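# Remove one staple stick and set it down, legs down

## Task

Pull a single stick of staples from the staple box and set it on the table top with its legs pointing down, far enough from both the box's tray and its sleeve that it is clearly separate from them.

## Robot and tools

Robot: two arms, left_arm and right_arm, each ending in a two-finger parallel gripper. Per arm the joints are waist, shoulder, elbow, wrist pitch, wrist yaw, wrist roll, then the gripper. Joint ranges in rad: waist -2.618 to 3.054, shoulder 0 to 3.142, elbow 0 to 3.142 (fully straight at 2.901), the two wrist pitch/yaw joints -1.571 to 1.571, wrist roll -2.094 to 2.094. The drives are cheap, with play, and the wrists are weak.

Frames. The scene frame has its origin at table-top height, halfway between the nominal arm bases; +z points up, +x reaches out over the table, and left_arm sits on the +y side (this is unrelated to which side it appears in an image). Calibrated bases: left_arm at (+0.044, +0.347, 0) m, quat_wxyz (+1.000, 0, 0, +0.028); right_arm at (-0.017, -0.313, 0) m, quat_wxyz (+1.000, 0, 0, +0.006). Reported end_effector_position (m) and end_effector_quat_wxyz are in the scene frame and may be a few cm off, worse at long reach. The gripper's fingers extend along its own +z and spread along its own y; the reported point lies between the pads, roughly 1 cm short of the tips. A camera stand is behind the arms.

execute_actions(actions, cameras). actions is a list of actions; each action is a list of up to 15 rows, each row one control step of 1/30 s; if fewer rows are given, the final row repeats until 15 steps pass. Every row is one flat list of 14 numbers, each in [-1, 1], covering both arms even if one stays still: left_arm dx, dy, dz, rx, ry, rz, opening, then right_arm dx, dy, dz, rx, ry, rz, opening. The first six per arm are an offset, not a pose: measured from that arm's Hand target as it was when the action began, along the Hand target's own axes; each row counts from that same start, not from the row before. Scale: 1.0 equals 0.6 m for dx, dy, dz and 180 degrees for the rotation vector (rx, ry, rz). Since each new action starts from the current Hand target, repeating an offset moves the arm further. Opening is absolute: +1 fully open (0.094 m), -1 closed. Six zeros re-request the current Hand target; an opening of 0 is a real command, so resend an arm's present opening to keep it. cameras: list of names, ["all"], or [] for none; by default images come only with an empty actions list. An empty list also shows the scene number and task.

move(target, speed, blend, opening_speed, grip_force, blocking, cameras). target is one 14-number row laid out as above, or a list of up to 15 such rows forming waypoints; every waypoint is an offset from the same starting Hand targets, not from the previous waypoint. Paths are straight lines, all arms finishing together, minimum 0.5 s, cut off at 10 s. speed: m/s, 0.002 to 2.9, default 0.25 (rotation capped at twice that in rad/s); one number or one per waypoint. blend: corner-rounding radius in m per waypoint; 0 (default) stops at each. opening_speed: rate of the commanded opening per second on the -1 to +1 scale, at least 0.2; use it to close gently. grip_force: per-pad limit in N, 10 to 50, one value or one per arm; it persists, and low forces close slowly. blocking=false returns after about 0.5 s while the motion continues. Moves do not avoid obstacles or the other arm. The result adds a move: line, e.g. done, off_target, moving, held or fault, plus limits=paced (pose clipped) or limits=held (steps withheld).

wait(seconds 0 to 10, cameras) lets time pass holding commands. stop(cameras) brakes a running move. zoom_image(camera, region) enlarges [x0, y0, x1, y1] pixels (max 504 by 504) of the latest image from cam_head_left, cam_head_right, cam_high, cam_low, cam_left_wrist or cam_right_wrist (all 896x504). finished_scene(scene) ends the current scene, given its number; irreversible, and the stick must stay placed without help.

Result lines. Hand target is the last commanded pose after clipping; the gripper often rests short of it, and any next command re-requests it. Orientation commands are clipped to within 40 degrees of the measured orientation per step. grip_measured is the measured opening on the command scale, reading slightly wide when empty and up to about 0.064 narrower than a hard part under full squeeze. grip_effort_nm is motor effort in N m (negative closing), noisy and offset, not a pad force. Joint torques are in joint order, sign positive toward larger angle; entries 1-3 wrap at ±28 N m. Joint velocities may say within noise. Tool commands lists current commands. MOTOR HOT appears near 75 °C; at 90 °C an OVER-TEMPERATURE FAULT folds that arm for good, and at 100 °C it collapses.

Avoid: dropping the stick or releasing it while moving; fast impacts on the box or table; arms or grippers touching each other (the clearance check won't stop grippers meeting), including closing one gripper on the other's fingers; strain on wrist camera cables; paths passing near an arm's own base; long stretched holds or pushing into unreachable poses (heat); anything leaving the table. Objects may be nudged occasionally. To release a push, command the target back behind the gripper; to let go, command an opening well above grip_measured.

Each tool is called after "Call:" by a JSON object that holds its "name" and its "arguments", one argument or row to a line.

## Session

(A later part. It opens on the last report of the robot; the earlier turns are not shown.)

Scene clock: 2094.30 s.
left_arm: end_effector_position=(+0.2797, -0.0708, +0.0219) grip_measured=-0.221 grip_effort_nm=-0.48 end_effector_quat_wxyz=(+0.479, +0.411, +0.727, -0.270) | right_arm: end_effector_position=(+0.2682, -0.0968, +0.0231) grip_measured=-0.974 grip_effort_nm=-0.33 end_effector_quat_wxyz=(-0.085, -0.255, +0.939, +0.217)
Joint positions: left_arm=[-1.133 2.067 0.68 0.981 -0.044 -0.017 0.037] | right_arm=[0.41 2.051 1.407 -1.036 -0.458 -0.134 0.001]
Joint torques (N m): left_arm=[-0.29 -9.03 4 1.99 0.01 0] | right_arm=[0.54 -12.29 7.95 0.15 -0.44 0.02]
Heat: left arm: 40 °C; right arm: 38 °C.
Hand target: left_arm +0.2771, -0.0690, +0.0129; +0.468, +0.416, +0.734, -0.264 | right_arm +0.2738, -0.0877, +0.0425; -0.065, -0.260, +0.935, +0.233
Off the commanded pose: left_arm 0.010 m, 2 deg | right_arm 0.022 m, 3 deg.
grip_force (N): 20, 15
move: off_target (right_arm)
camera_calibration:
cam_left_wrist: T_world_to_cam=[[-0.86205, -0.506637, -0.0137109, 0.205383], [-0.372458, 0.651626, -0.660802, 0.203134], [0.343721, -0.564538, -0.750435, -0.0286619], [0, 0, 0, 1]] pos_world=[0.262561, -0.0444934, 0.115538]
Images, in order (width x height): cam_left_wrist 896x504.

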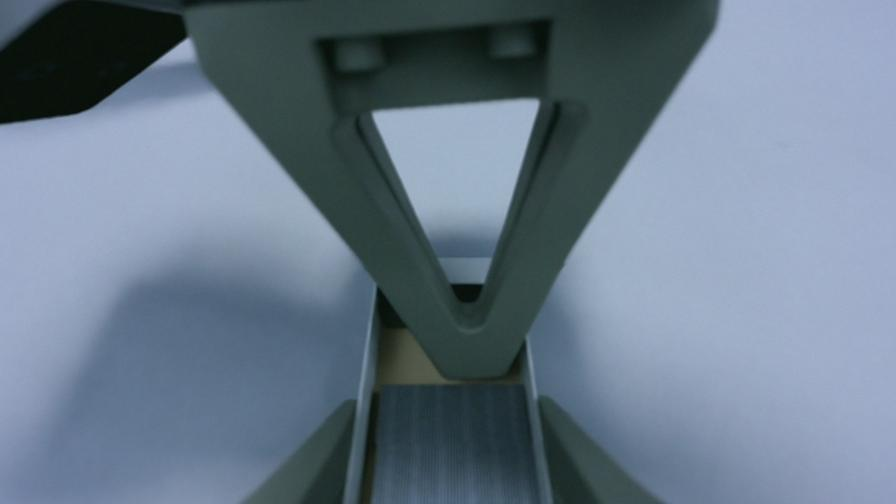

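Call:
{"name": "move", "arguments": {
  "target": [0,0,0,0,0,0,-0.34,0,0.0625,-0.105,0,0,0,-0.98],
  "speed": 0.1,
  "cameras": ["cam_left_wrist", "cam_right_wrist"]
}}

Scene clock: 2262.37 s.
left_arm: end_effector_position=(+0.2797, -0.0708, +0.0219) grip_measured=-0.221 grip_effort_nm=-0.49 end_effector_quat_wxyz=(+0.479, +0.411, +0.727, -0.270) | right_arm: end_effector_position=(+0.2705, -0.0917, +0.0962) grip_measured=-0.974 grip_effort_nm=-0.33 end_effector_quat_wxyz=(-0.084, -0.255, +0.938, +0.217)
Joint positions: left_arm=[-1.133 2.067 0.68 0.981 -0.044 -0.017 0.037] | right_arm=[0.42 1.988 1.616 -1.301 -0.46 -0.124 0.001]
Joint torques (N m): left_arm=[-0.44 -8.81 4.1 2.03 -0.02 -0.03] | right_arm=[0.54 -12.07 8.31 0.15 -0.44 0.03]
Heat: left arm: 40 °C; right arm: 43 °C.
Hand target: left_arm +0.2771, -0.0690, +0.0129; +0.468, +0.416, +0.734, -0.264 | right_arm +0.2720, -0.0845, +0.1158; -0.065, -0.260, +0.935, +0.233
Off the commanded pose: left_arm 0.010 m, 2 deg | right_arm 0.021 m, 3 deg.
grip_force (N): 20, 15
move: off_target (right_arm)
camera_calibration:
cam_left_wrist: T_world_to_cam=[[-0.86205, -0.506637, -0.0137109, 0.205383], [-0.372458, 0.651626, -0.660802, 0.203134], [0.343721, -0.564538, -0.750435, -0.0286619], [0, 0, 0, 1]] pos_world=[0.262561, -0.0444934, 0.115538]
cam_right_wrist: T_world_to_cam=[[0.441541, -0.783534, -0.437168, -0.148763], [-0.659042, -0.613852, 0.434568, 0.118322], [-0.608856, 0.0962326, -0.787422, 0.339838], [0, 0, 0, 1]] pos_world=[0.350576, -0.0766321, 0.151143]
Images, in order (width x height): cam_left_wrist 896x504, cam_right_wrist 896x504.

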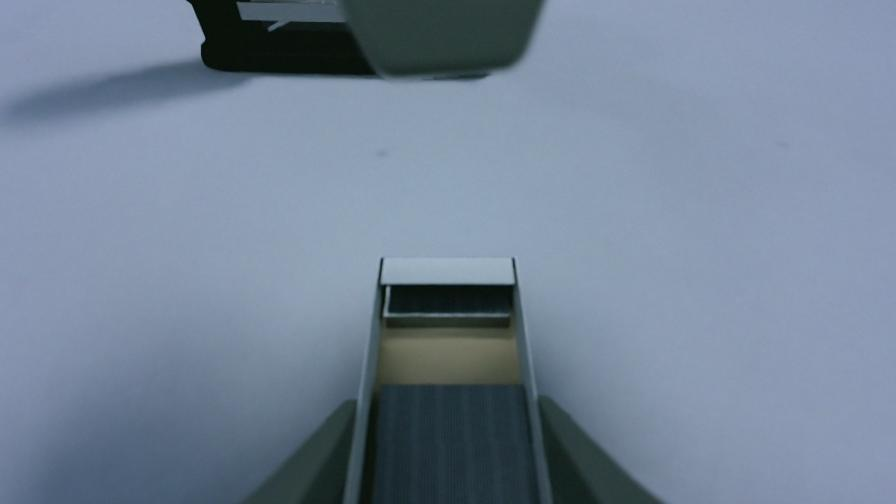

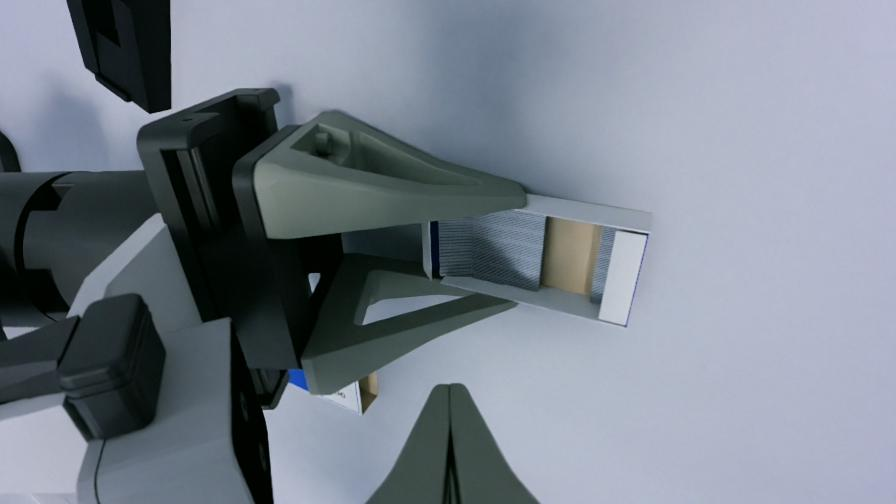

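Call:
{"name": "zoom_image", "arguments": {
  "camera": "cam_right_wrist",
  "region": [410, 170, 670, 340]
}}

Call:
{"name": "zoom_image", "arguments": {
  "camera": "cam_left_wrist",
  "region": [340, 240, 560, 420]
}}

Scaled by 1.938 from the camera's 896x504 image, which has a finer 1280x720 frame.

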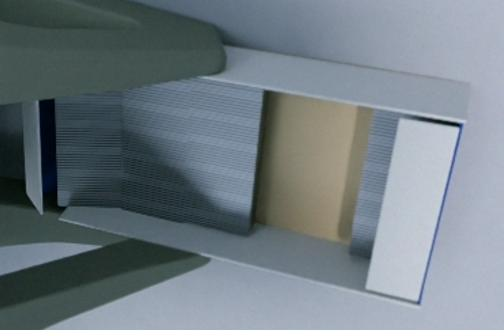

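Scaled by 2.291 from the camera's 896x504 image, which has a finer 1280x720 frame.

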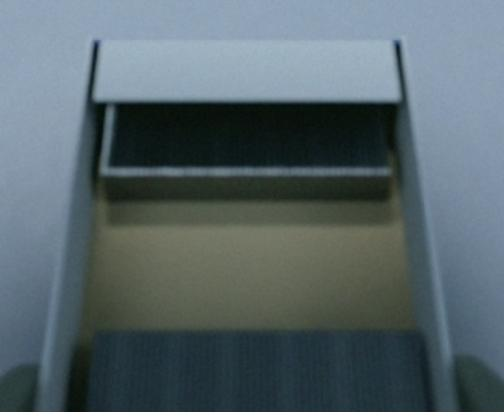

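Call:
{"name": "execute_actions", "arguments": {
  "actions": [],
  "cameras": ["cam_high", "cam_low", "cam_head_right"]
}}

Call:
{"name": "zoom_image", "arguments": {
  "camera": "cam_high",
  "region": [380, 200, 580, 330]
}}

Call:
{"name": "zoom_image", "arguments": {
  "camera": "cam_low",
  "region": [350, 240, 600, 380]
}}

Scene clock: 2281.77 s.
left_arm: end_effector_position=(+0.2797, -0.0708, +0.0219) grip_measured=-0.221 grip_effort_nm=-0.48 end_effector_quat_wxyz=(+0.479, +0.411, +0.727, -0.270) | right_arm: end_effector_position=(+0.2704, -0.0917, +0.0963) grip_measured=-0.974 grip_effort_nm=-0.33 end_effector_quat_wxyz=(-0.084, -0.255, +0.938, +0.217)
Joint positions: left_arm=[-1.133 2.067 0.68 0.981 -0.044 -0.017 0.037] | right_arm=[0.42 1.988 1.616 -1.301 -0.46 -0.124 0.001]
Joint velocities: within noise
Joint torques (N m): left_arm=[-0.31 -8.99 4.03 2.05 -0.01 -0.05] | right_arm=[0.57 -12.07 8.34 0.16 -0.46 0.02]
Heat: left arm: 40 °C; right arm: 45 °C.
Hand target: left_arm +0.2771, -0.0690, +0.0129; +0.468, +0.416, +0.734, -0.264 | right_arm +0.2720, -0.0845, +0.1158; -0.064, -0.260, +0.935, +0.233
Tool commands: left_gripper/opening=-0.34 right_gripper/opening=-0.98
Off the commanded pose: left_arm 0.010 m, 2 deg | right_arm 0.021 m, 3 deg.
grip_force (N): 20, 15
Images, in order (width x height): cam_head_right 896x504, cam_high 896x504, cam_low 896x504.

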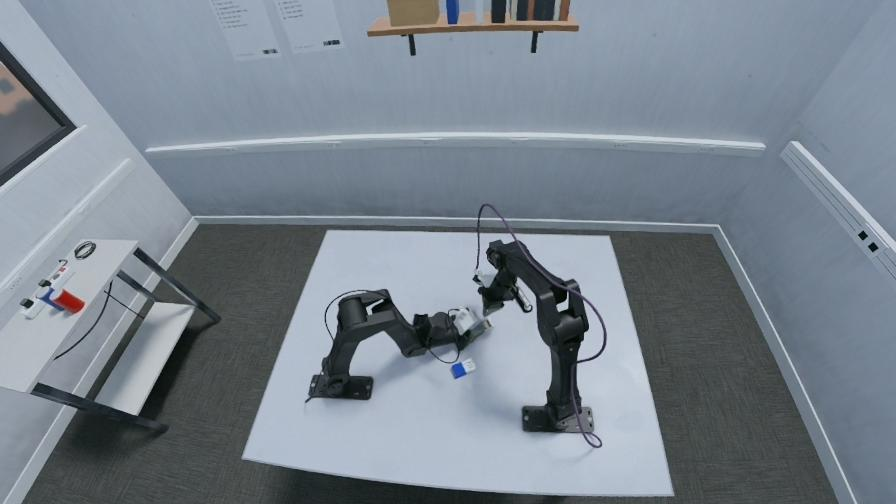

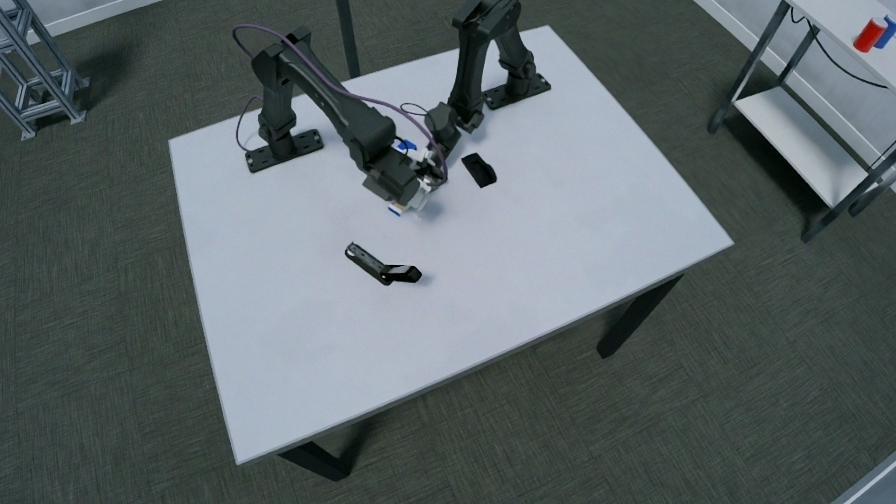

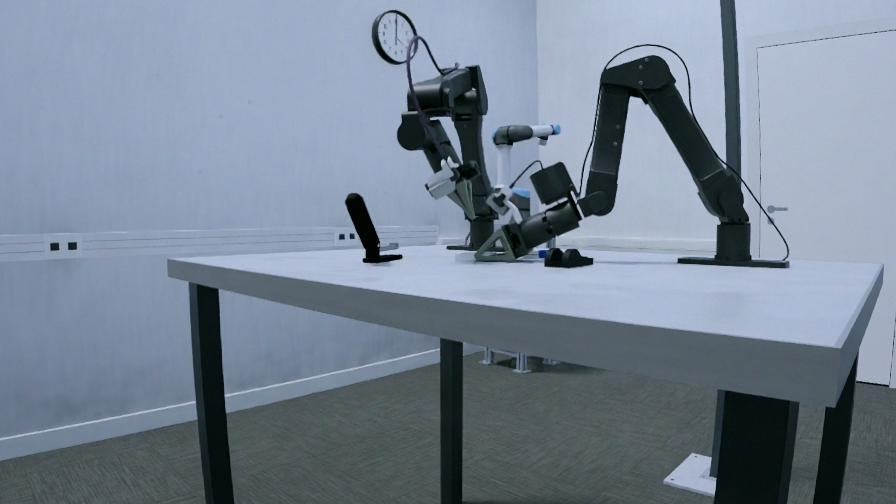

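Scaled by 2.520 from the camera's 896x504 image, which has a finer 1280x720 frame.

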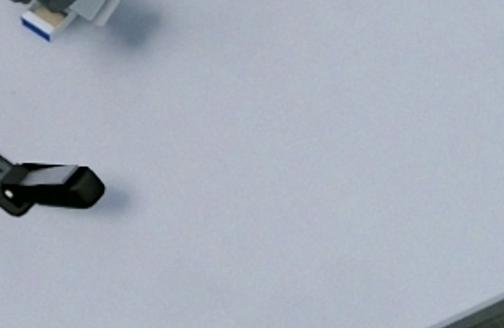

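Scaled by 2.016 from the camera's 896x504 image, which has a finer 1280x720 frame.

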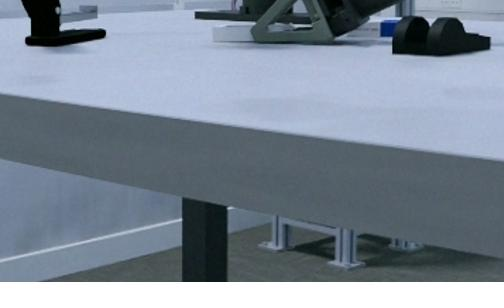

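Call:
{"name": "execute_actions", "arguments": {
  "actions": [],
  "cameras": ["cam_right_wrist"]
}}

Call:
{"name": "zoom_image", "arguments": {
  "camera": "cam_right_wrist",
  "region": [380, 200, 500, 300]
}}

Scene clock: 2283.77 s.
left_arm: end_effector_position=(+0.2797, -0.0708, +0.0219) grip_measured=-0.221 grip_effort_nm=-0.48 end_effector_quat_wxyz=(+0.479, +0.411, +0.727, -0.270) | right_arm: end_effector_position=(+0.2704, -0.0917, +0.0963) grip_measured=-0.974 grip_effort_nm=-0.33 end_effector_quat_wxyz=(-0.084, -0.255, +0.938, +0.217)
Joint positions: left_arm=[-1.133 2.067 0.68 0.981 -0.044 -0.017 0.037] | right_arm=[0.42 1.988 1.616 -1.301 -0.46 -0.124 0.001]
Joint velocities: within noise
Joint torques (N m): left_arm=[-0.27 -8.9 4.19 2 0.01 -0.03] | right_arm=[0.58 -12.07 8.35 0.15 -0.45 0.03]
Heat: left arm: 40 °C; right arm: 45 °C.
Hand target: left_arm +0.2771, -0.0690, +0.0129; +0.468, +0.416, +0.734, -0.264 | right_arm +0.2720, -0.0845, +0.1158; -0.064, -0.260, +0.935, +0.233
Tool commands: left_gripper/opening=-0.34 right_gripper/opening=-0.98
Off the commanded pose: left_arm 0.010 m, 2 deg | right_arm 0.021 m, 3 deg.
grip_force (N): 20, 15
camera_calibration:
cam_right_wrist: T_world_to_cam=[[0.441426, -0.783547, -0.437261, -0.148753], [-0.65885, -0.613851, 0.43486, 0.118255], [-0.609146, 0.0961308, -0.78721, 0.339822], [0, 0, 0, 1]] pos_world=[0.350577, -0.0766319, 0.151043]
Images, in order (width x height): cam_right_wrist 896x504.

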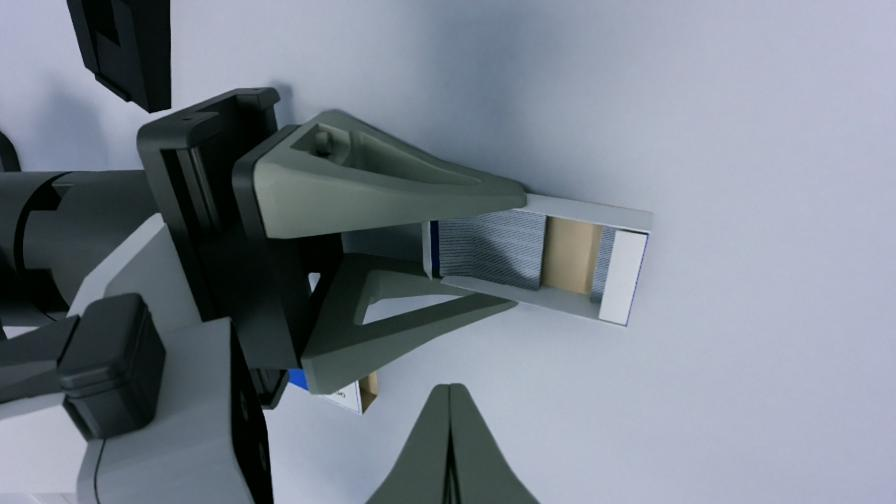

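Scaled by 4.200 from the camera's 896x504 image, which has a finer 1280x720 frame.

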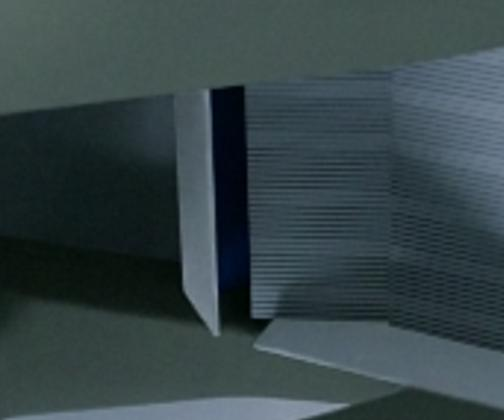

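Call:
{"name": "move", "arguments": {
  "target": [
    [0,0,0,0,0,0,0.0,0,0,0,0,0,0,-0.98],
    [-0.05,0,-0.15,0,0,0,0.0,0,0,0,0,0,0,-0.98]
  ],
  "speed": 0.1,
  "cameras": ["cam_left_wrist", "cam_right_wrist"]
}}

Call:
{"name": "zoom_image", "arguments": {
  "camera": "cam_right_wrist",
  "region": [380, 160, 680, 340]
}}

Scene clock: 2368.77 s.
left_arm: end_effector_position=(+0.2461, -0.0157, +0.0832) grip_measured=-0.002 grip_effort_nm=0.10 end_effector_quat_wxyz=(+0.480, +0.413, +0.725, -0.271) | right_arm: end_effector_position=(+0.2703, -0.0917, +0.0963) grip_measured=-0.974 grip_effort_nm=-0.33 end_effector_quat_wxyz=(-0.084, -0.255, +0.938, +0.217)
Joint positions: left_arm=[-1.144 1.617 0.456 0.757 -0.052 -0.018 0.047] | right_arm=[0.42 1.988 1.616 -1.302 -0.46 -0.124 0.001]
Joint torques (N m): left_arm=[-0.46 -8.5 4.22 1.78 -0.08 -0.09] | right_arm=[0.62 -12.03 8.29 0.16 -0.44 0.01]
Heat: left arm: 40 °C; right arm: 47 °C.
Hand target: left_arm +0.2417, -0.0099, +0.0781; +0.468, +0.416, +0.734, -0.264 | right_arm +0.2719, -0.0845, +0.1158; -0.065, -0.260, +0.935, +0.233
Off the commanded pose: left_arm 0.009 m, 2 deg | right_arm 0.021 m, 3 deg.
grip_force (N): 20, 15
move: off_target (right_arm)
camera_calibration:
cam_left_wrist: T_world_to_cam=[[-0.863961, -0.503328, -0.0152354, 0.20591], [-0.368248, 0.652154, -0.662637, 0.194273], [0.34346, -0.566883, -0.748785, 0.0599185], [0, 0, 0, 1]] pos_world=[0.228859, 0.010911, 0.176736]
cam_right_wrist: T_world_to_cam=[[0.441202, -0.783662, -0.437281, -0.148637], [-0.658731, -0.61372, 0.435226, 0.118102], [-0.609438, 0.0960278, -0.786997, 0.339822], [0, 0, 0, 1]] pos_world=[0.350477, -0.0766318, 0.151042]
Images, in order (width x height): cam_left_wrist 896x504, cam_right_wrist 896x504.

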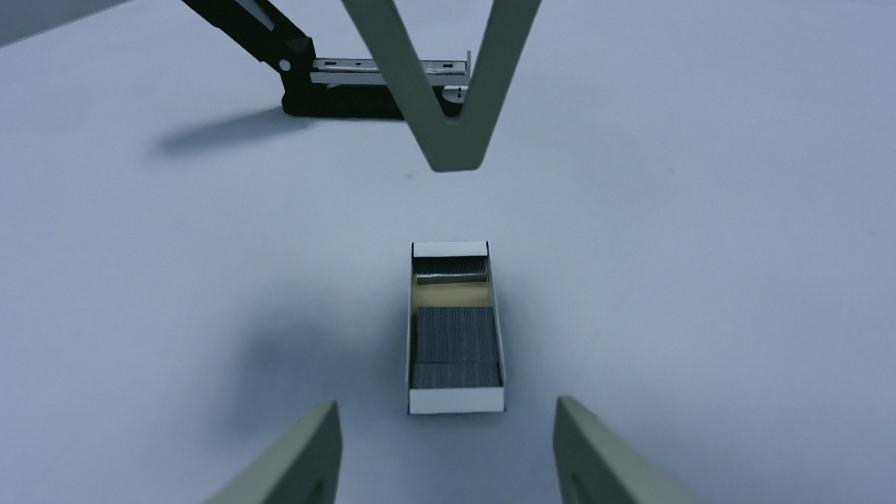

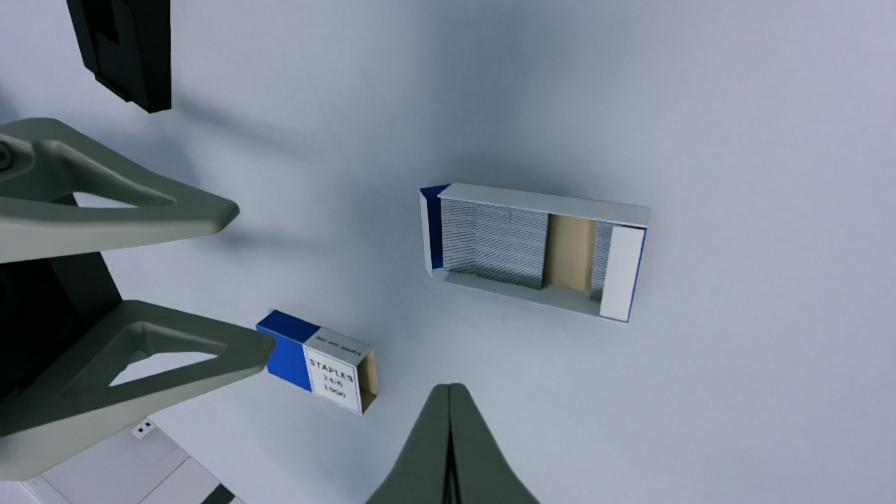

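Scaled by 1.680 from the camera's 896x504 image, which has a finer 1280x720 frame.

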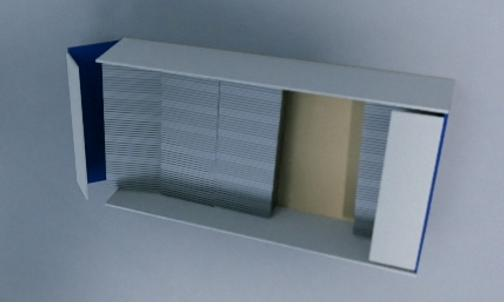

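Call:
{"name": "zoom_image", "arguments": {
  "camera": "cam_left_wrist",
  "region": [390, 220, 530, 430]
}}

Call:
{"name": "zoom_image", "arguments": {
  "camera": "cam_right_wrist",
  "region": [410, 170, 480, 300]
}}

Scaled by 2.400 from the camera's 896x504 image, which has a finer 1280x720 frame.

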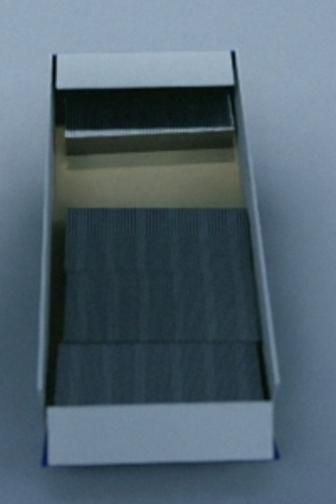

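Scaled by 3.877 from the camera's 896x504 image, which has a finer 1280x720 frame.

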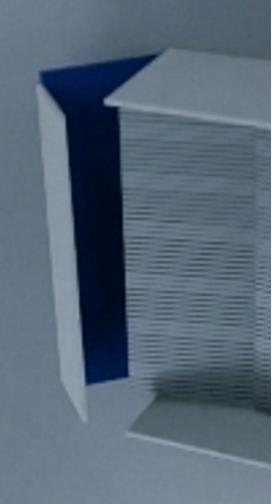

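Call:
{"name": "move", "arguments": {
  "target": [0.05,0,0.15,0,0,0,0.0,0,0,0,0,0,0,-0.98],
  "speed": 0.06,
  "cameras": ["cam_left_wrist", "cam_right_wrist"]
}}

Scene clock: 2394.87 s.
left_arm: end_effector_position=(+0.2747, -0.0671, +0.0216) grip_measured=-0.002 grip_effort_nm=0.10 end_effector_quat_wxyz=(+0.471, +0.416, +0.732, -0.264) | right_arm: end_effector_position=(+0.2703, -0.0917, +0.0963) grip_measured=-0.974 grip_effort_nm=-0.33 end_effector_quat_wxyz=(-0.084, -0.255, +0.938, +0.217)
Joint positions: left_arm=[-1.141 2.039 0.667 0.943 -0.052 -0.018 0.047] | right_arm=[0.42 1.988 1.616 -1.302 -0.46 -0.124 0.001]
Joint torques (N m): left_arm=[0.39 -6.54 5.45 2.44 0.11 -0.02] | right_arm=[0.55 -12.04 8.31 0.15 -0.45 0.03]
Heat: left arm: 41 °C; right arm: 48 °C.
Hand target: left_arm +0.2771, -0.0689, +0.0128; +0.468, +0.416, +0.734, -0.264 | right_arm +0.2719, -0.0845, +0.1158; -0.065, -0.260, +0.935, +0.233
Off the commanded pose: left_arm 0.009 m, 1 deg | right_arm 0.021 m, 3 deg.
grip_force (N): 20, 15
move: off_target (right_arm)
camera_calibration:
cam_left_wrist: T_world_to_cam=[[-0.862632, -0.505565, -0.0164089, 0.203308], [-0.378107, 0.666023, -0.643, 0.200843], [0.336007, -0.548468, -0.765691, -0.0215812], [0, 0, 0, 1]] pos_world=[0.258572, -0.0428175, 0.115954]
cam_right_wrist: T_world_to_cam=[[0.441202, -0.783662, -0.437281, -0.148637], [-0.658731, -0.61372, 0.435226, 0.118102], [-0.609438, 0.0960278, -0.786997, 0.339822], [0, 0, 0, 1]] pos_world=[0.350477, -0.0766318, 0.151042]
Images, in order (width x height): cam_left_wrist 896x504, cam_right_wrist 896x504.

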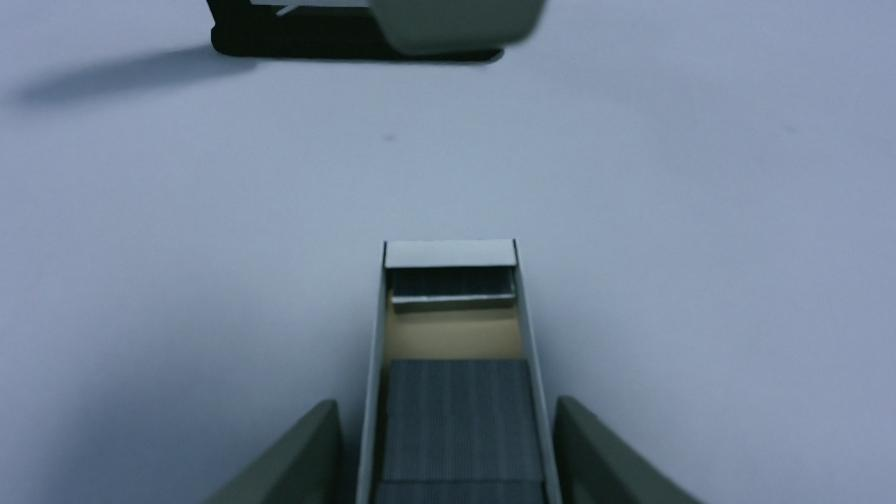

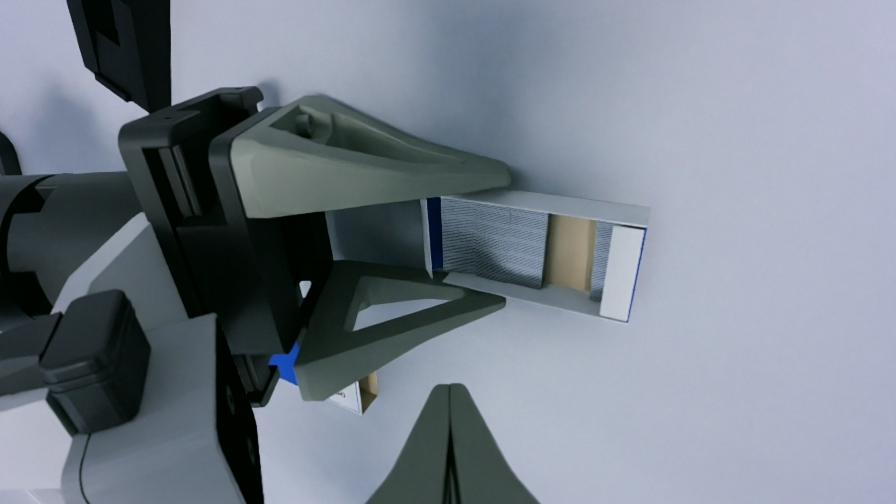

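Call:
{"name": "move", "arguments": {
  "target": [
    [0,0,0,0,0,0,-0.34,0,0,0,0,0,0,-0.98],
    [0,0,0,0,0,0,-0.34,-0.0053,-0.0593,0.0837,0.0722,0,0,-0.98]
  ],
  "speed": 0.08,
  "grip_force": [20, 15],
  "cameras": ["cam_left_wrist", "cam_right_wrist"]
}}

Scene clock: 2468.43 s.
left_arm: end_effector_position=(+0.2751, -0.0669, +0.0216) grip_measured=-0.222 grip_effort_nm=-0.48 end_effector_quat_wxyz=(+0.472, +0.415, +0.732, -0.264) | right_arm: end_effector_position=(+0.2752, -0.0921, +0.0529) grip_measured=-0.974 grip_effort_nm=-0.33 end_effector_quat_wxyz=(-0.048, -0.264, +0.955, +0.126)
Joint positions: left_arm=[-1.141 2.039 0.667 0.943 -0.052 -0.018 0.037] | right_arm=[0.502 1.988 1.495 -1.112 -0.269 -0.03 0.001]
Joint torques (N m): left_arm=[0.36 -6.72 5.33 2.5 0.11 -0.03] | right_arm=[0.54 -10.06 5.59 0.65 -0.06 0.02]
Heat: left arm: 42 °C; right arm: 48 °C.
Hand target: left_arm +0.2772, -0.0689, +0.0128; +0.468, +0.416, +0.734, -0.264 | right_arm +0.2787, -0.0896, +0.0547; -0.035, -0.265, +0.955, +0.125
Off the commanded pose: left_arm 0.009 m, 1 deg | right_arm 0.005 m, 2 deg.
grip_force (N): 20, 15
move: done
camera_calibration:
cam_left_wrist: T_world_to_cam=[[-0.862245, -0.506226, -0.0164022, 0.203538], [-0.378633, 0.665752, -0.642971, 0.200945], [0.336408, -0.548188, -0.765715, -0.0216617], [0, 0, 0, 1]] pos_world=[0.258872, -0.0426181, 0.115954]
cam_right_wrist: T_world_to_cam=[[0.488948, -0.835152, -0.251893, -0.197691], [-0.707496, -0.548589, 0.445533, 0.158867], [-0.510274, -0.0396292, -0.859099, 0.272745], [0, 0, 0, 1]] pos_world=[0.348233, -0.0671414, 0.113738]
Images, in order (width x height): cam_left_wrist 896x504, cam_right_wrist 896x504.

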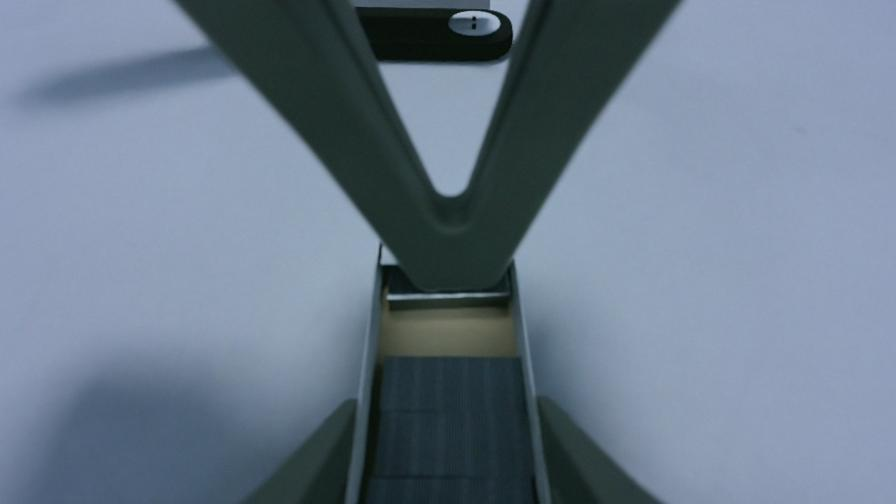

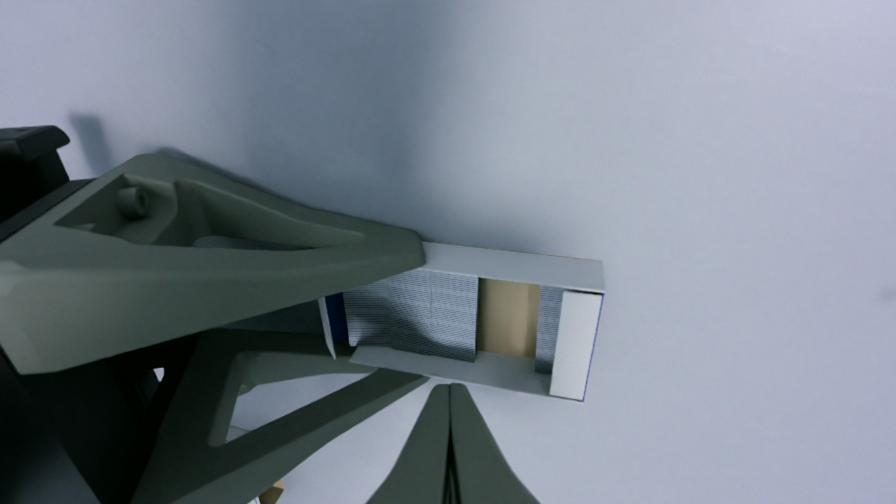

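Call:
{"name": "move", "arguments": {
  "target": [0,0,0,0,0,0,-0.34,-0.0032,-0.0222,0.0252,0,0,0,-0.98],
  "speed": 0.06,
  "cameras": ["cam_left_wrist", "cam_right_wrist"]
}}

Scene clock: 2478.47 s.
left_arm: end_effector_position=(+0.2751, -0.0669, +0.0216) grip_measured=-0.222 grip_effort_nm=-0.48 end_effector_quat_wxyz=(+0.472, +0.415, +0.732, -0.264) | right_arm: end_effector_position=(+0.2802, -0.0960, +0.0400) grip_measured=-0.974 grip_effort_nm=-0.33 end_effector_quat_wxyz=(-0.043, -0.261, +0.956, +0.127)
Joint positions: left_arm=[-1.141 2.039 0.667 0.943 -0.052 -0.018 0.037] | right_arm=[0.487 2 1.46 -1.057 -0.267 -0.039 0.001]
Joint torques (N m): left_arm=[0.35 -6.68 5.35 2.45 0.09 -0.02] | right_arm=[-0.32 -8.7 5.65 0.7 -0.06 -0.11]
Heat: left arm: 43 °C; right arm: 47 °C.
Hand target: left_arm +0.2772, -0.0689, +0.0128; +0.468, +0.416, +0.734, -0.264 | right_arm +0.2850, -0.0963, +0.0367; -0.035, -0.265, +0.955, +0.125
Off the commanded pose: left_arm 0.009 m, 1 deg | right_arm 0.006 m, 1 deg.
grip_force (N): 20, 15
move: done
camera_calibration:
cam_left_wrist: T_world_to_cam=[[-0.862245, -0.506226, -0.0164022, 0.203538], [-0.378633, 0.665752, -0.642971, 0.200945], [0.336408, -0.548188, -0.765715, -0.0216617], [0, 0, 0, 1]] pos_world=[0.258872, -0.0426181, 0.115954]
cam_right_wrist: T_world_to_cam=[[0.486136, -0.837347, -0.250043, -0.206222], [-0.715332, -0.545653, 0.436536, 0.168737], [-0.501968, -0.0333521, -0.864243, 0.262513], [0, 0, 0, 1]] pos_world=[0.352728, -0.071852, 0.101651]
Images, in order (width x height): cam_left_wrist 896x504, cam_right_wrist 896x504.

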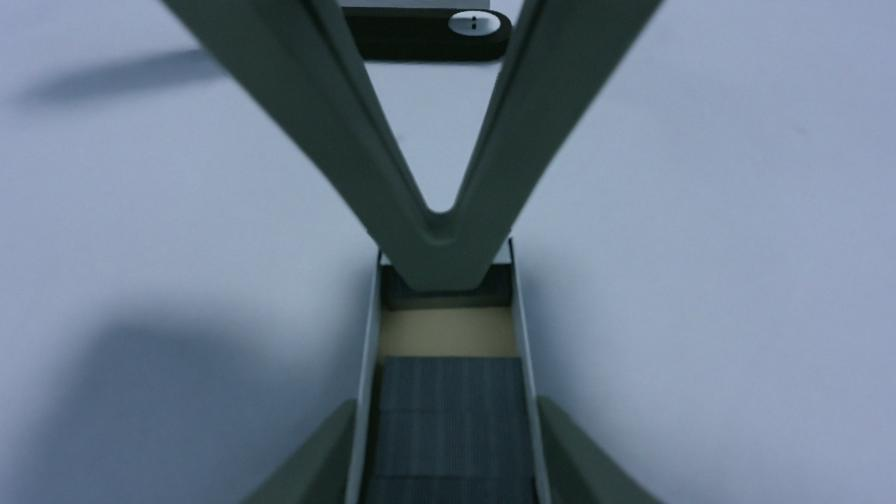

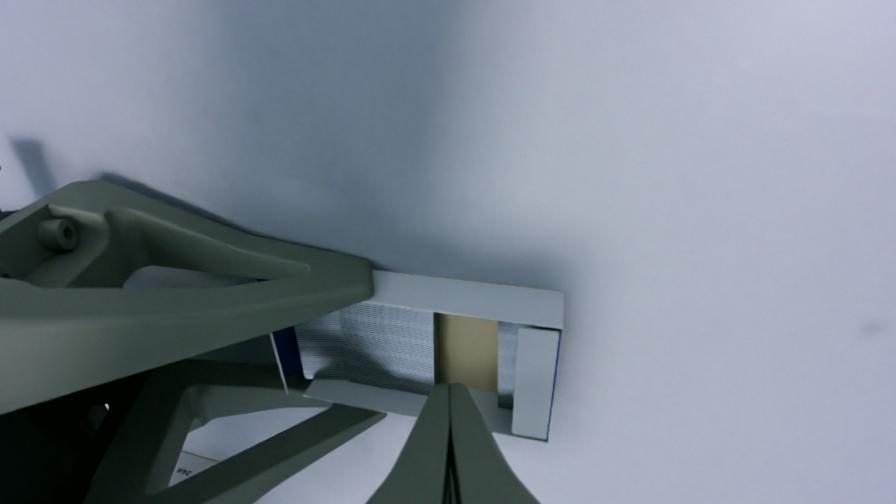

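Call:
{"name": "move", "arguments": {
  "target": [0,0,0,0,0,0,-0.34,0,-0.0085,0.0319,0,0,0,-0.98],
  "speed": 0.04,
  "cameras": ["cam_left_wrist", "cam_right_wrist"]
}}

Scene clock: 2484.60 s.
left_arm: end_effector_position=(+0.2751, -0.0669, +0.0216) grip_measured=-0.222 grip_effort_nm=-0.49 end_effector_quat_wxyz=(+0.472, +0.415, +0.732, -0.264) | right_arm: end_effector_position=(+0.2803, -0.0960, +0.0204) grip_measured=-0.974 grip_effort_nm=-0.33 end_effector_quat_wxyz=(-0.043, -0.261, +0.956, +0.127)
Joint positions: left_arm=[-1.141 2.039 0.667 0.943 -0.052 -0.018 0.037] | right_arm=[0.487 2.026 1.415 -0.986 -0.267 -0.039 0.001]
Joint torques (N m): left_arm=[0.49 -6.54 5.26 2.43 0.11 0] | right_arm=[-0.32 -8.83 5.56 0.69 -0.07 -0.12]
Heat: left arm: 43 °C; right arm: 45 °C.
Hand target: left_arm +0.2772, -0.0689, +0.0128; +0.468, +0.416, +0.734, -0.264 | right_arm +0.2850, -0.0963, +0.0169; -0.035, -0.265, +0.955, +0.125
Off the commanded pose: left_arm 0.009 m, 1 deg | right_arm 0.006 m, 1 deg.
grip_force (N): 20, 15
move: done
camera_calibration:
cam_left_wrist: T_world_to_cam=[[-0.862245, -0.506226, -0.0164022, 0.203538], [-0.378633, 0.665752, -0.642971, 0.200945], [0.336408, -0.548188, -0.765715, -0.0216617], [0, 0, 0, 1]] pos_world=[0.258872, -0.0426181, 0.115954]
cam_right_wrist: T_world_to_cam=[[0.486469, -0.837139, -0.250092, -0.211185], [-0.71516, -0.545966, 0.436425, 0.177345], [-0.50189, -0.0334511, -0.864284, 0.245596], [0, 0, 0, 1]] pos_world=[0.352827, -0.0717518, 0.0820514]
Images, in order (width x height): cam_left_wrist 896x504, cam_right_wrist 896x504.

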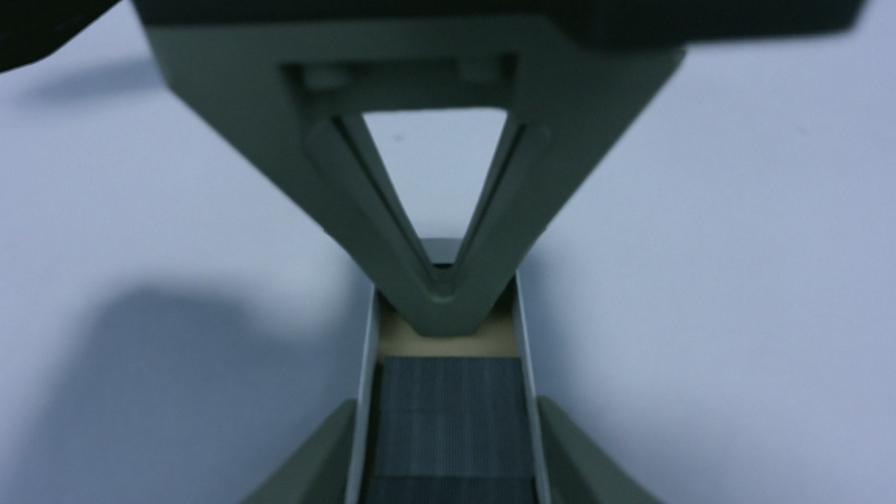

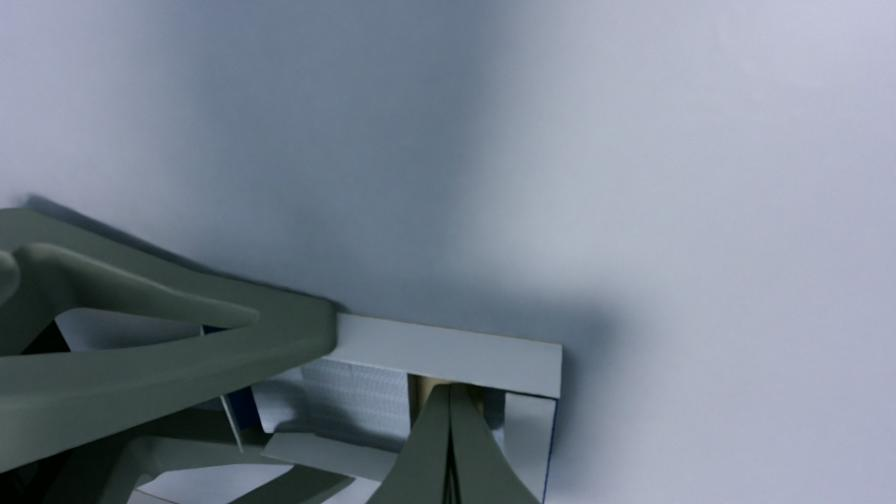

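Call:
{"name": "move", "arguments": {
  "target": [0,0,0,0,0,0,-0.34,0,-0.0193,-0.0052,0,0,0,-0.98],
  "speed": 0.03,
  "cameras": ["cam_left_wrist", "cam_right_wrist"]
}}

Scene clock: 2488.90 s.
left_arm: end_effector_position=(+0.2751, -0.0669, +0.0216) grip_measured=-0.222 grip_effort_nm=-0.48 end_effector_quat_wxyz=(+0.472, +0.415, +0.732, -0.264) | right_arm: end_effector_position=(+0.2861, -0.1039, +0.0204) grip_measured=-0.974 grip_effort_nm=-0.33 end_effector_quat_wxyz=(-0.039, -0.265, +0.955, +0.128)
Joint positions: left_arm=[-1.141 2.039 0.667 0.943 -0.052 -0.018 0.037] | right_arm=[0.46 2.026 1.415 -0.986 -0.267 -0.072 0.001]
Joint torques (N m): left_arm=[0.43 -6.58 5.31 2.45 0.1 -0.04] | right_arm=[-0.85 -8.42 6.06 0.58 -0.07 -0.1]
Heat: left arm: 43 °C; right arm: 44 °C.
Hand target: left_arm +0.2772, -0.0689, +0.0128; +0.468, +0.416, +0.734, -0.264 | right_arm +0.2912, -0.1065, +0.0169; -0.035, -0.265, +0.955, +0.125
Off the commanded pose: left_arm 0.009 m, 1 deg | right_arm 0.007 m, 1 deg.
grip_force (N): 20, 15
move: done
camera_calibration:
cam_left_wrist: T_world_to_cam=[[-0.862245, -0.506226, -0.0164022, 0.203538], [-0.378633, 0.665752, -0.642971, 0.200945], [0.336408, -0.548188, -0.765715, -0.0216617], [0, 0, 0, 1]] pos_world=[0.258872, -0.0426181, 0.115954]
cam_right_wrist: T_world_to_cam=[[0.492778, -0.833342, -0.250423, -0.222072], [-0.715613, -0.551842, 0.428215, 0.176803], [-0.495044, -0.0318084, -0.868286, 0.246561], [0, 0, 0, 1]] pos_world=[0.358013, -0.0796521, 0.082764]
Images, in order (width x height): cam_left_wrist 896x504, cam_right_wrist 896x504.

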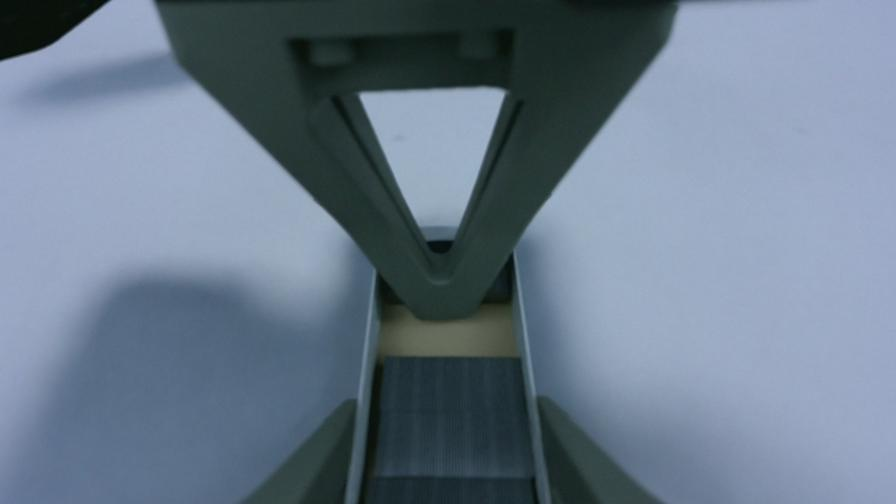

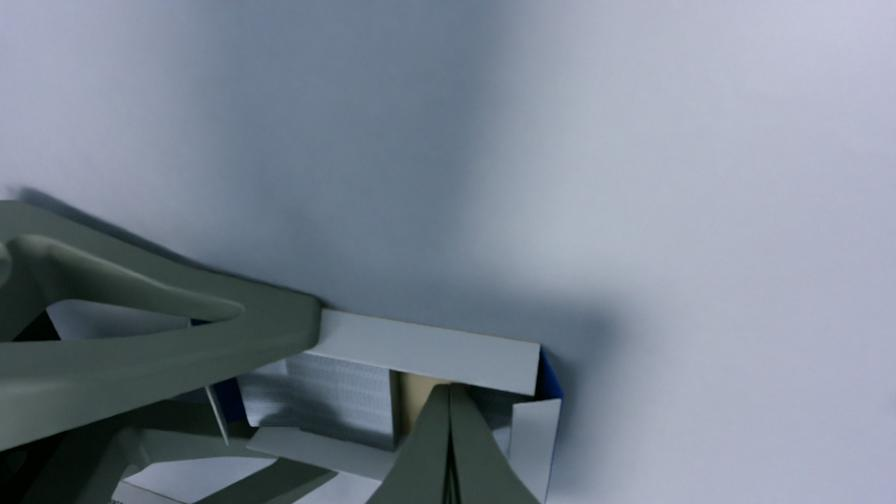

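Call:
{"name": "move", "arguments": {
  "target": [0,0,0,0,0,0,-0.34,0,-0.0145,-0.0039,0,0,0,-0.98],
  "speed": 0.03,
  "cameras": ["cam_left_wrist", "cam_right_wrist"]
}}

Scene clock: 2498.87 s.
left_arm: end_effector_position=(+0.2751, -0.0670, +0.0216) grip_measured=-0.222 grip_effort_nm=-0.48 end_effector_quat_wxyz=(+0.472, +0.415, +0.732, -0.264) | right_arm: end_effector_position=(+0.2910, -0.1124, +0.0181) grip_measured=-0.974 grip_effort_nm=-0.33 end_effector_quat_wxyz=(-0.039, -0.263, +0.955, +0.128)
Joint positions: left_arm=[-1.141 2.039 0.667 0.943 -0.052 -0.018 0.037] | right_arm=[0.434 2.032 1.415 -0.986 -0.267 -0.097 0.001]
Joint torques (N m): left_arm=[0.51 -6.65 5.41 2.45 0.09 0.02] | right_arm=[-0.55 -8.64 6.63 0.46 -0.07 -0.11]
Heat: left arm: 43 °C; right arm: 43 °C.
Hand target: left_arm +0.2772, -0.0689, +0.0129; +0.468, +0.416, +0.734, -0.264 | right_arm +0.2958, -0.1143, +0.0169; -0.035, -0.265, +0.955, +0.125
Off the commanded pose: left_arm 0.009 m, 1 deg | right_arm 0.005 m, 1 deg.
grip_force (N): 20, 15
move: done
camera_calibration:
cam_left_wrist: T_world_to_cam=[[-0.862259, -0.506204, -0.0163422, 0.203538], [-0.378526, 0.665542, -0.643251, 0.201005], [0.336493, -0.548463, -0.765481, -0.0216458], [0, 0, 0, 1]] pos_world=[0.258872, -0.0426177, 0.116054]
cam_right_wrist: T_world_to_cam=[[0.490393, -0.834533, -0.251137, -0.231465], [-0.717035, -0.550151, 0.428013, 0.177302], [-0.495354, -0.0298211, -0.868179, 0.247047], [0, 0, 0, 1]] pos_world=[0.363016, -0.0882557, 0.0804644]
Images, in order (width x height): cam_left_wrist 896x504, cam_right_wrist 896x504.

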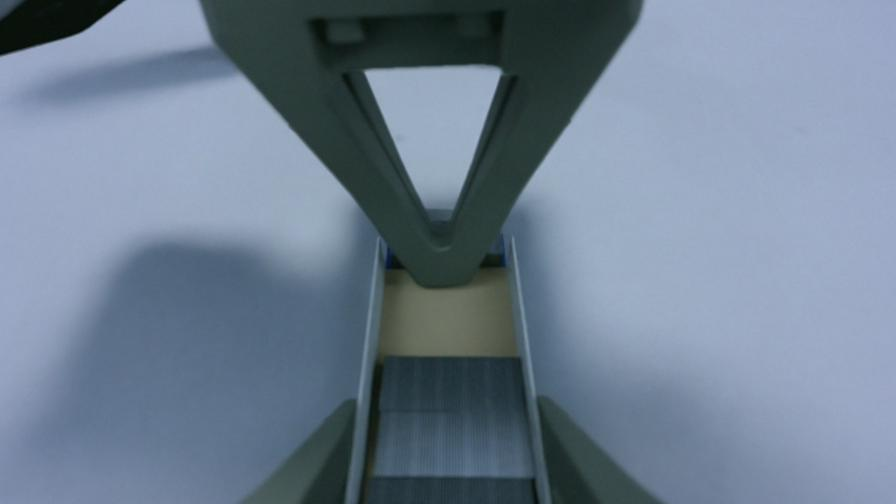

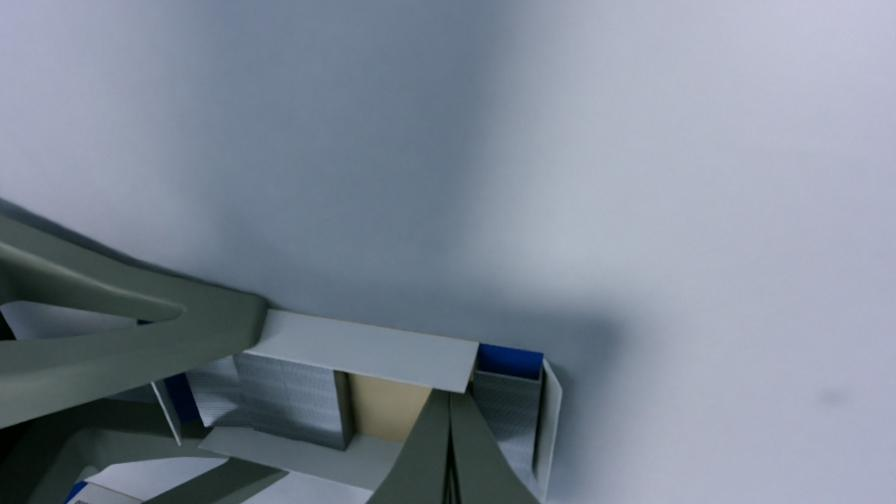

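Call:
{"name": "move", "arguments": {
  "target": [0,0,0,0,0,0,-0.34,0,-0.0113,-0.003,0,0,0,-0.98],
  "speed": 0.03,
  "cameras": ["cam_left_wrist", "cam_right_wrist"]
}}

Scene clock: 2502.67 s.
left_arm: end_effector_position=(+0.2751, -0.0670, +0.0216) grip_measured=-0.222 grip_effort_nm=-0.48 end_effector_quat_wxyz=(+0.472, +0.415, +0.732, -0.264) | right_arm: end_effector_position=(+0.2928, -0.1155, +0.0184) grip_measured=-0.974 grip_effort_nm=-0.33 end_effector_quat_wxyz=(-0.038, -0.266, +0.954, +0.131)
Joint positions: left_arm=[-1.141 2.039 0.667 0.943 -0.052 -0.018 0.037] | right_arm=[0.421 2.032 1.415 -0.987 -0.272 -0.116 0.001]
Joint torques (N m): left_arm=[0.5 -6.64 5.37 2.44 0.11 -0.01] | right_arm=[-1.22 -8.24 7.1 0.4 -0.03 -0.08]
Heat: left arm: 43 °C; right arm: 43 °C.
Hand target: left_arm +0.2772, -0.0689, +0.0129; +0.468, +0.416, +0.734, -0.264 | right_arm +0.2995, -0.1204, +0.0169; -0.035, -0.265, +0.955, +0.125
Off the commanded pose: left_arm 0.009 m, 1 deg | right_arm 0.008 m, 1 deg.
grip_force (N): 20, 15
move: done
camera_calibration:
cam_left_wrist: T_world_to_cam=[[-0.862259, -0.506204, -0.0163422, 0.203538], [-0.378526, 0.665542, -0.643251, 0.201005], [0.336493, -0.548463, -0.765481, -0.0216458], [0, 0, 0, 1]] pos_world=[0.258872, -0.0426177, 0.116054]
cam_right_wrist: T_world_to_cam=[[0.495425, -0.830035, -0.256118, -0.235811], [-0.714353, -0.557064, 0.423533, 0.175218], [-0.494221, -0.0268702, -0.868921, 0.248098], [0, 0, 0, 1]] pos_world=[0.36461, -0.0914577, 0.0809718]
Images, in order (width x height): cam_left_wrist 896x504, cam_right_wrist 896x504.

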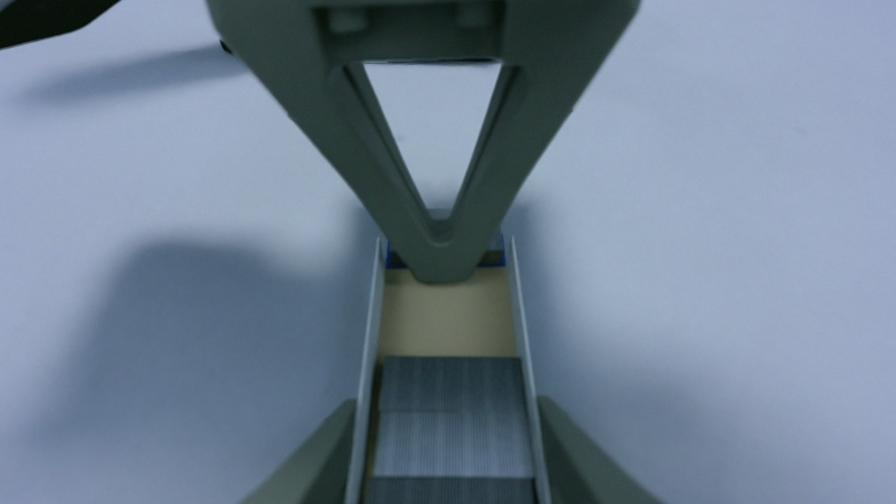

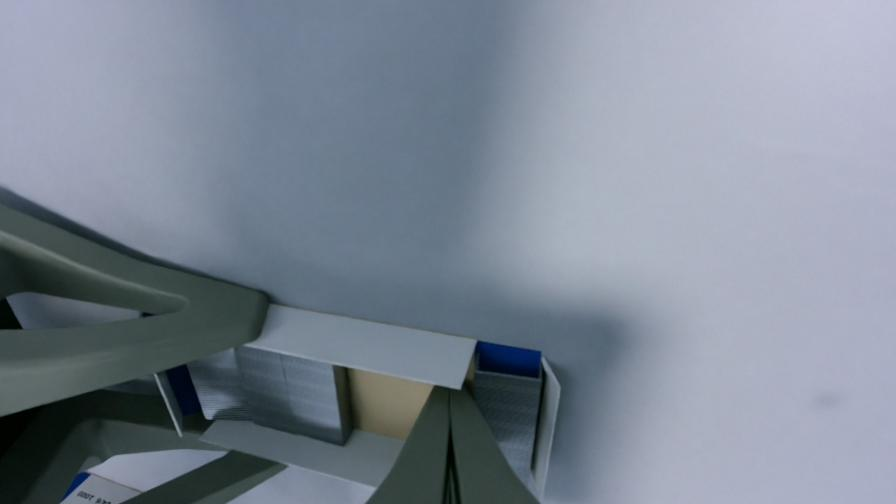

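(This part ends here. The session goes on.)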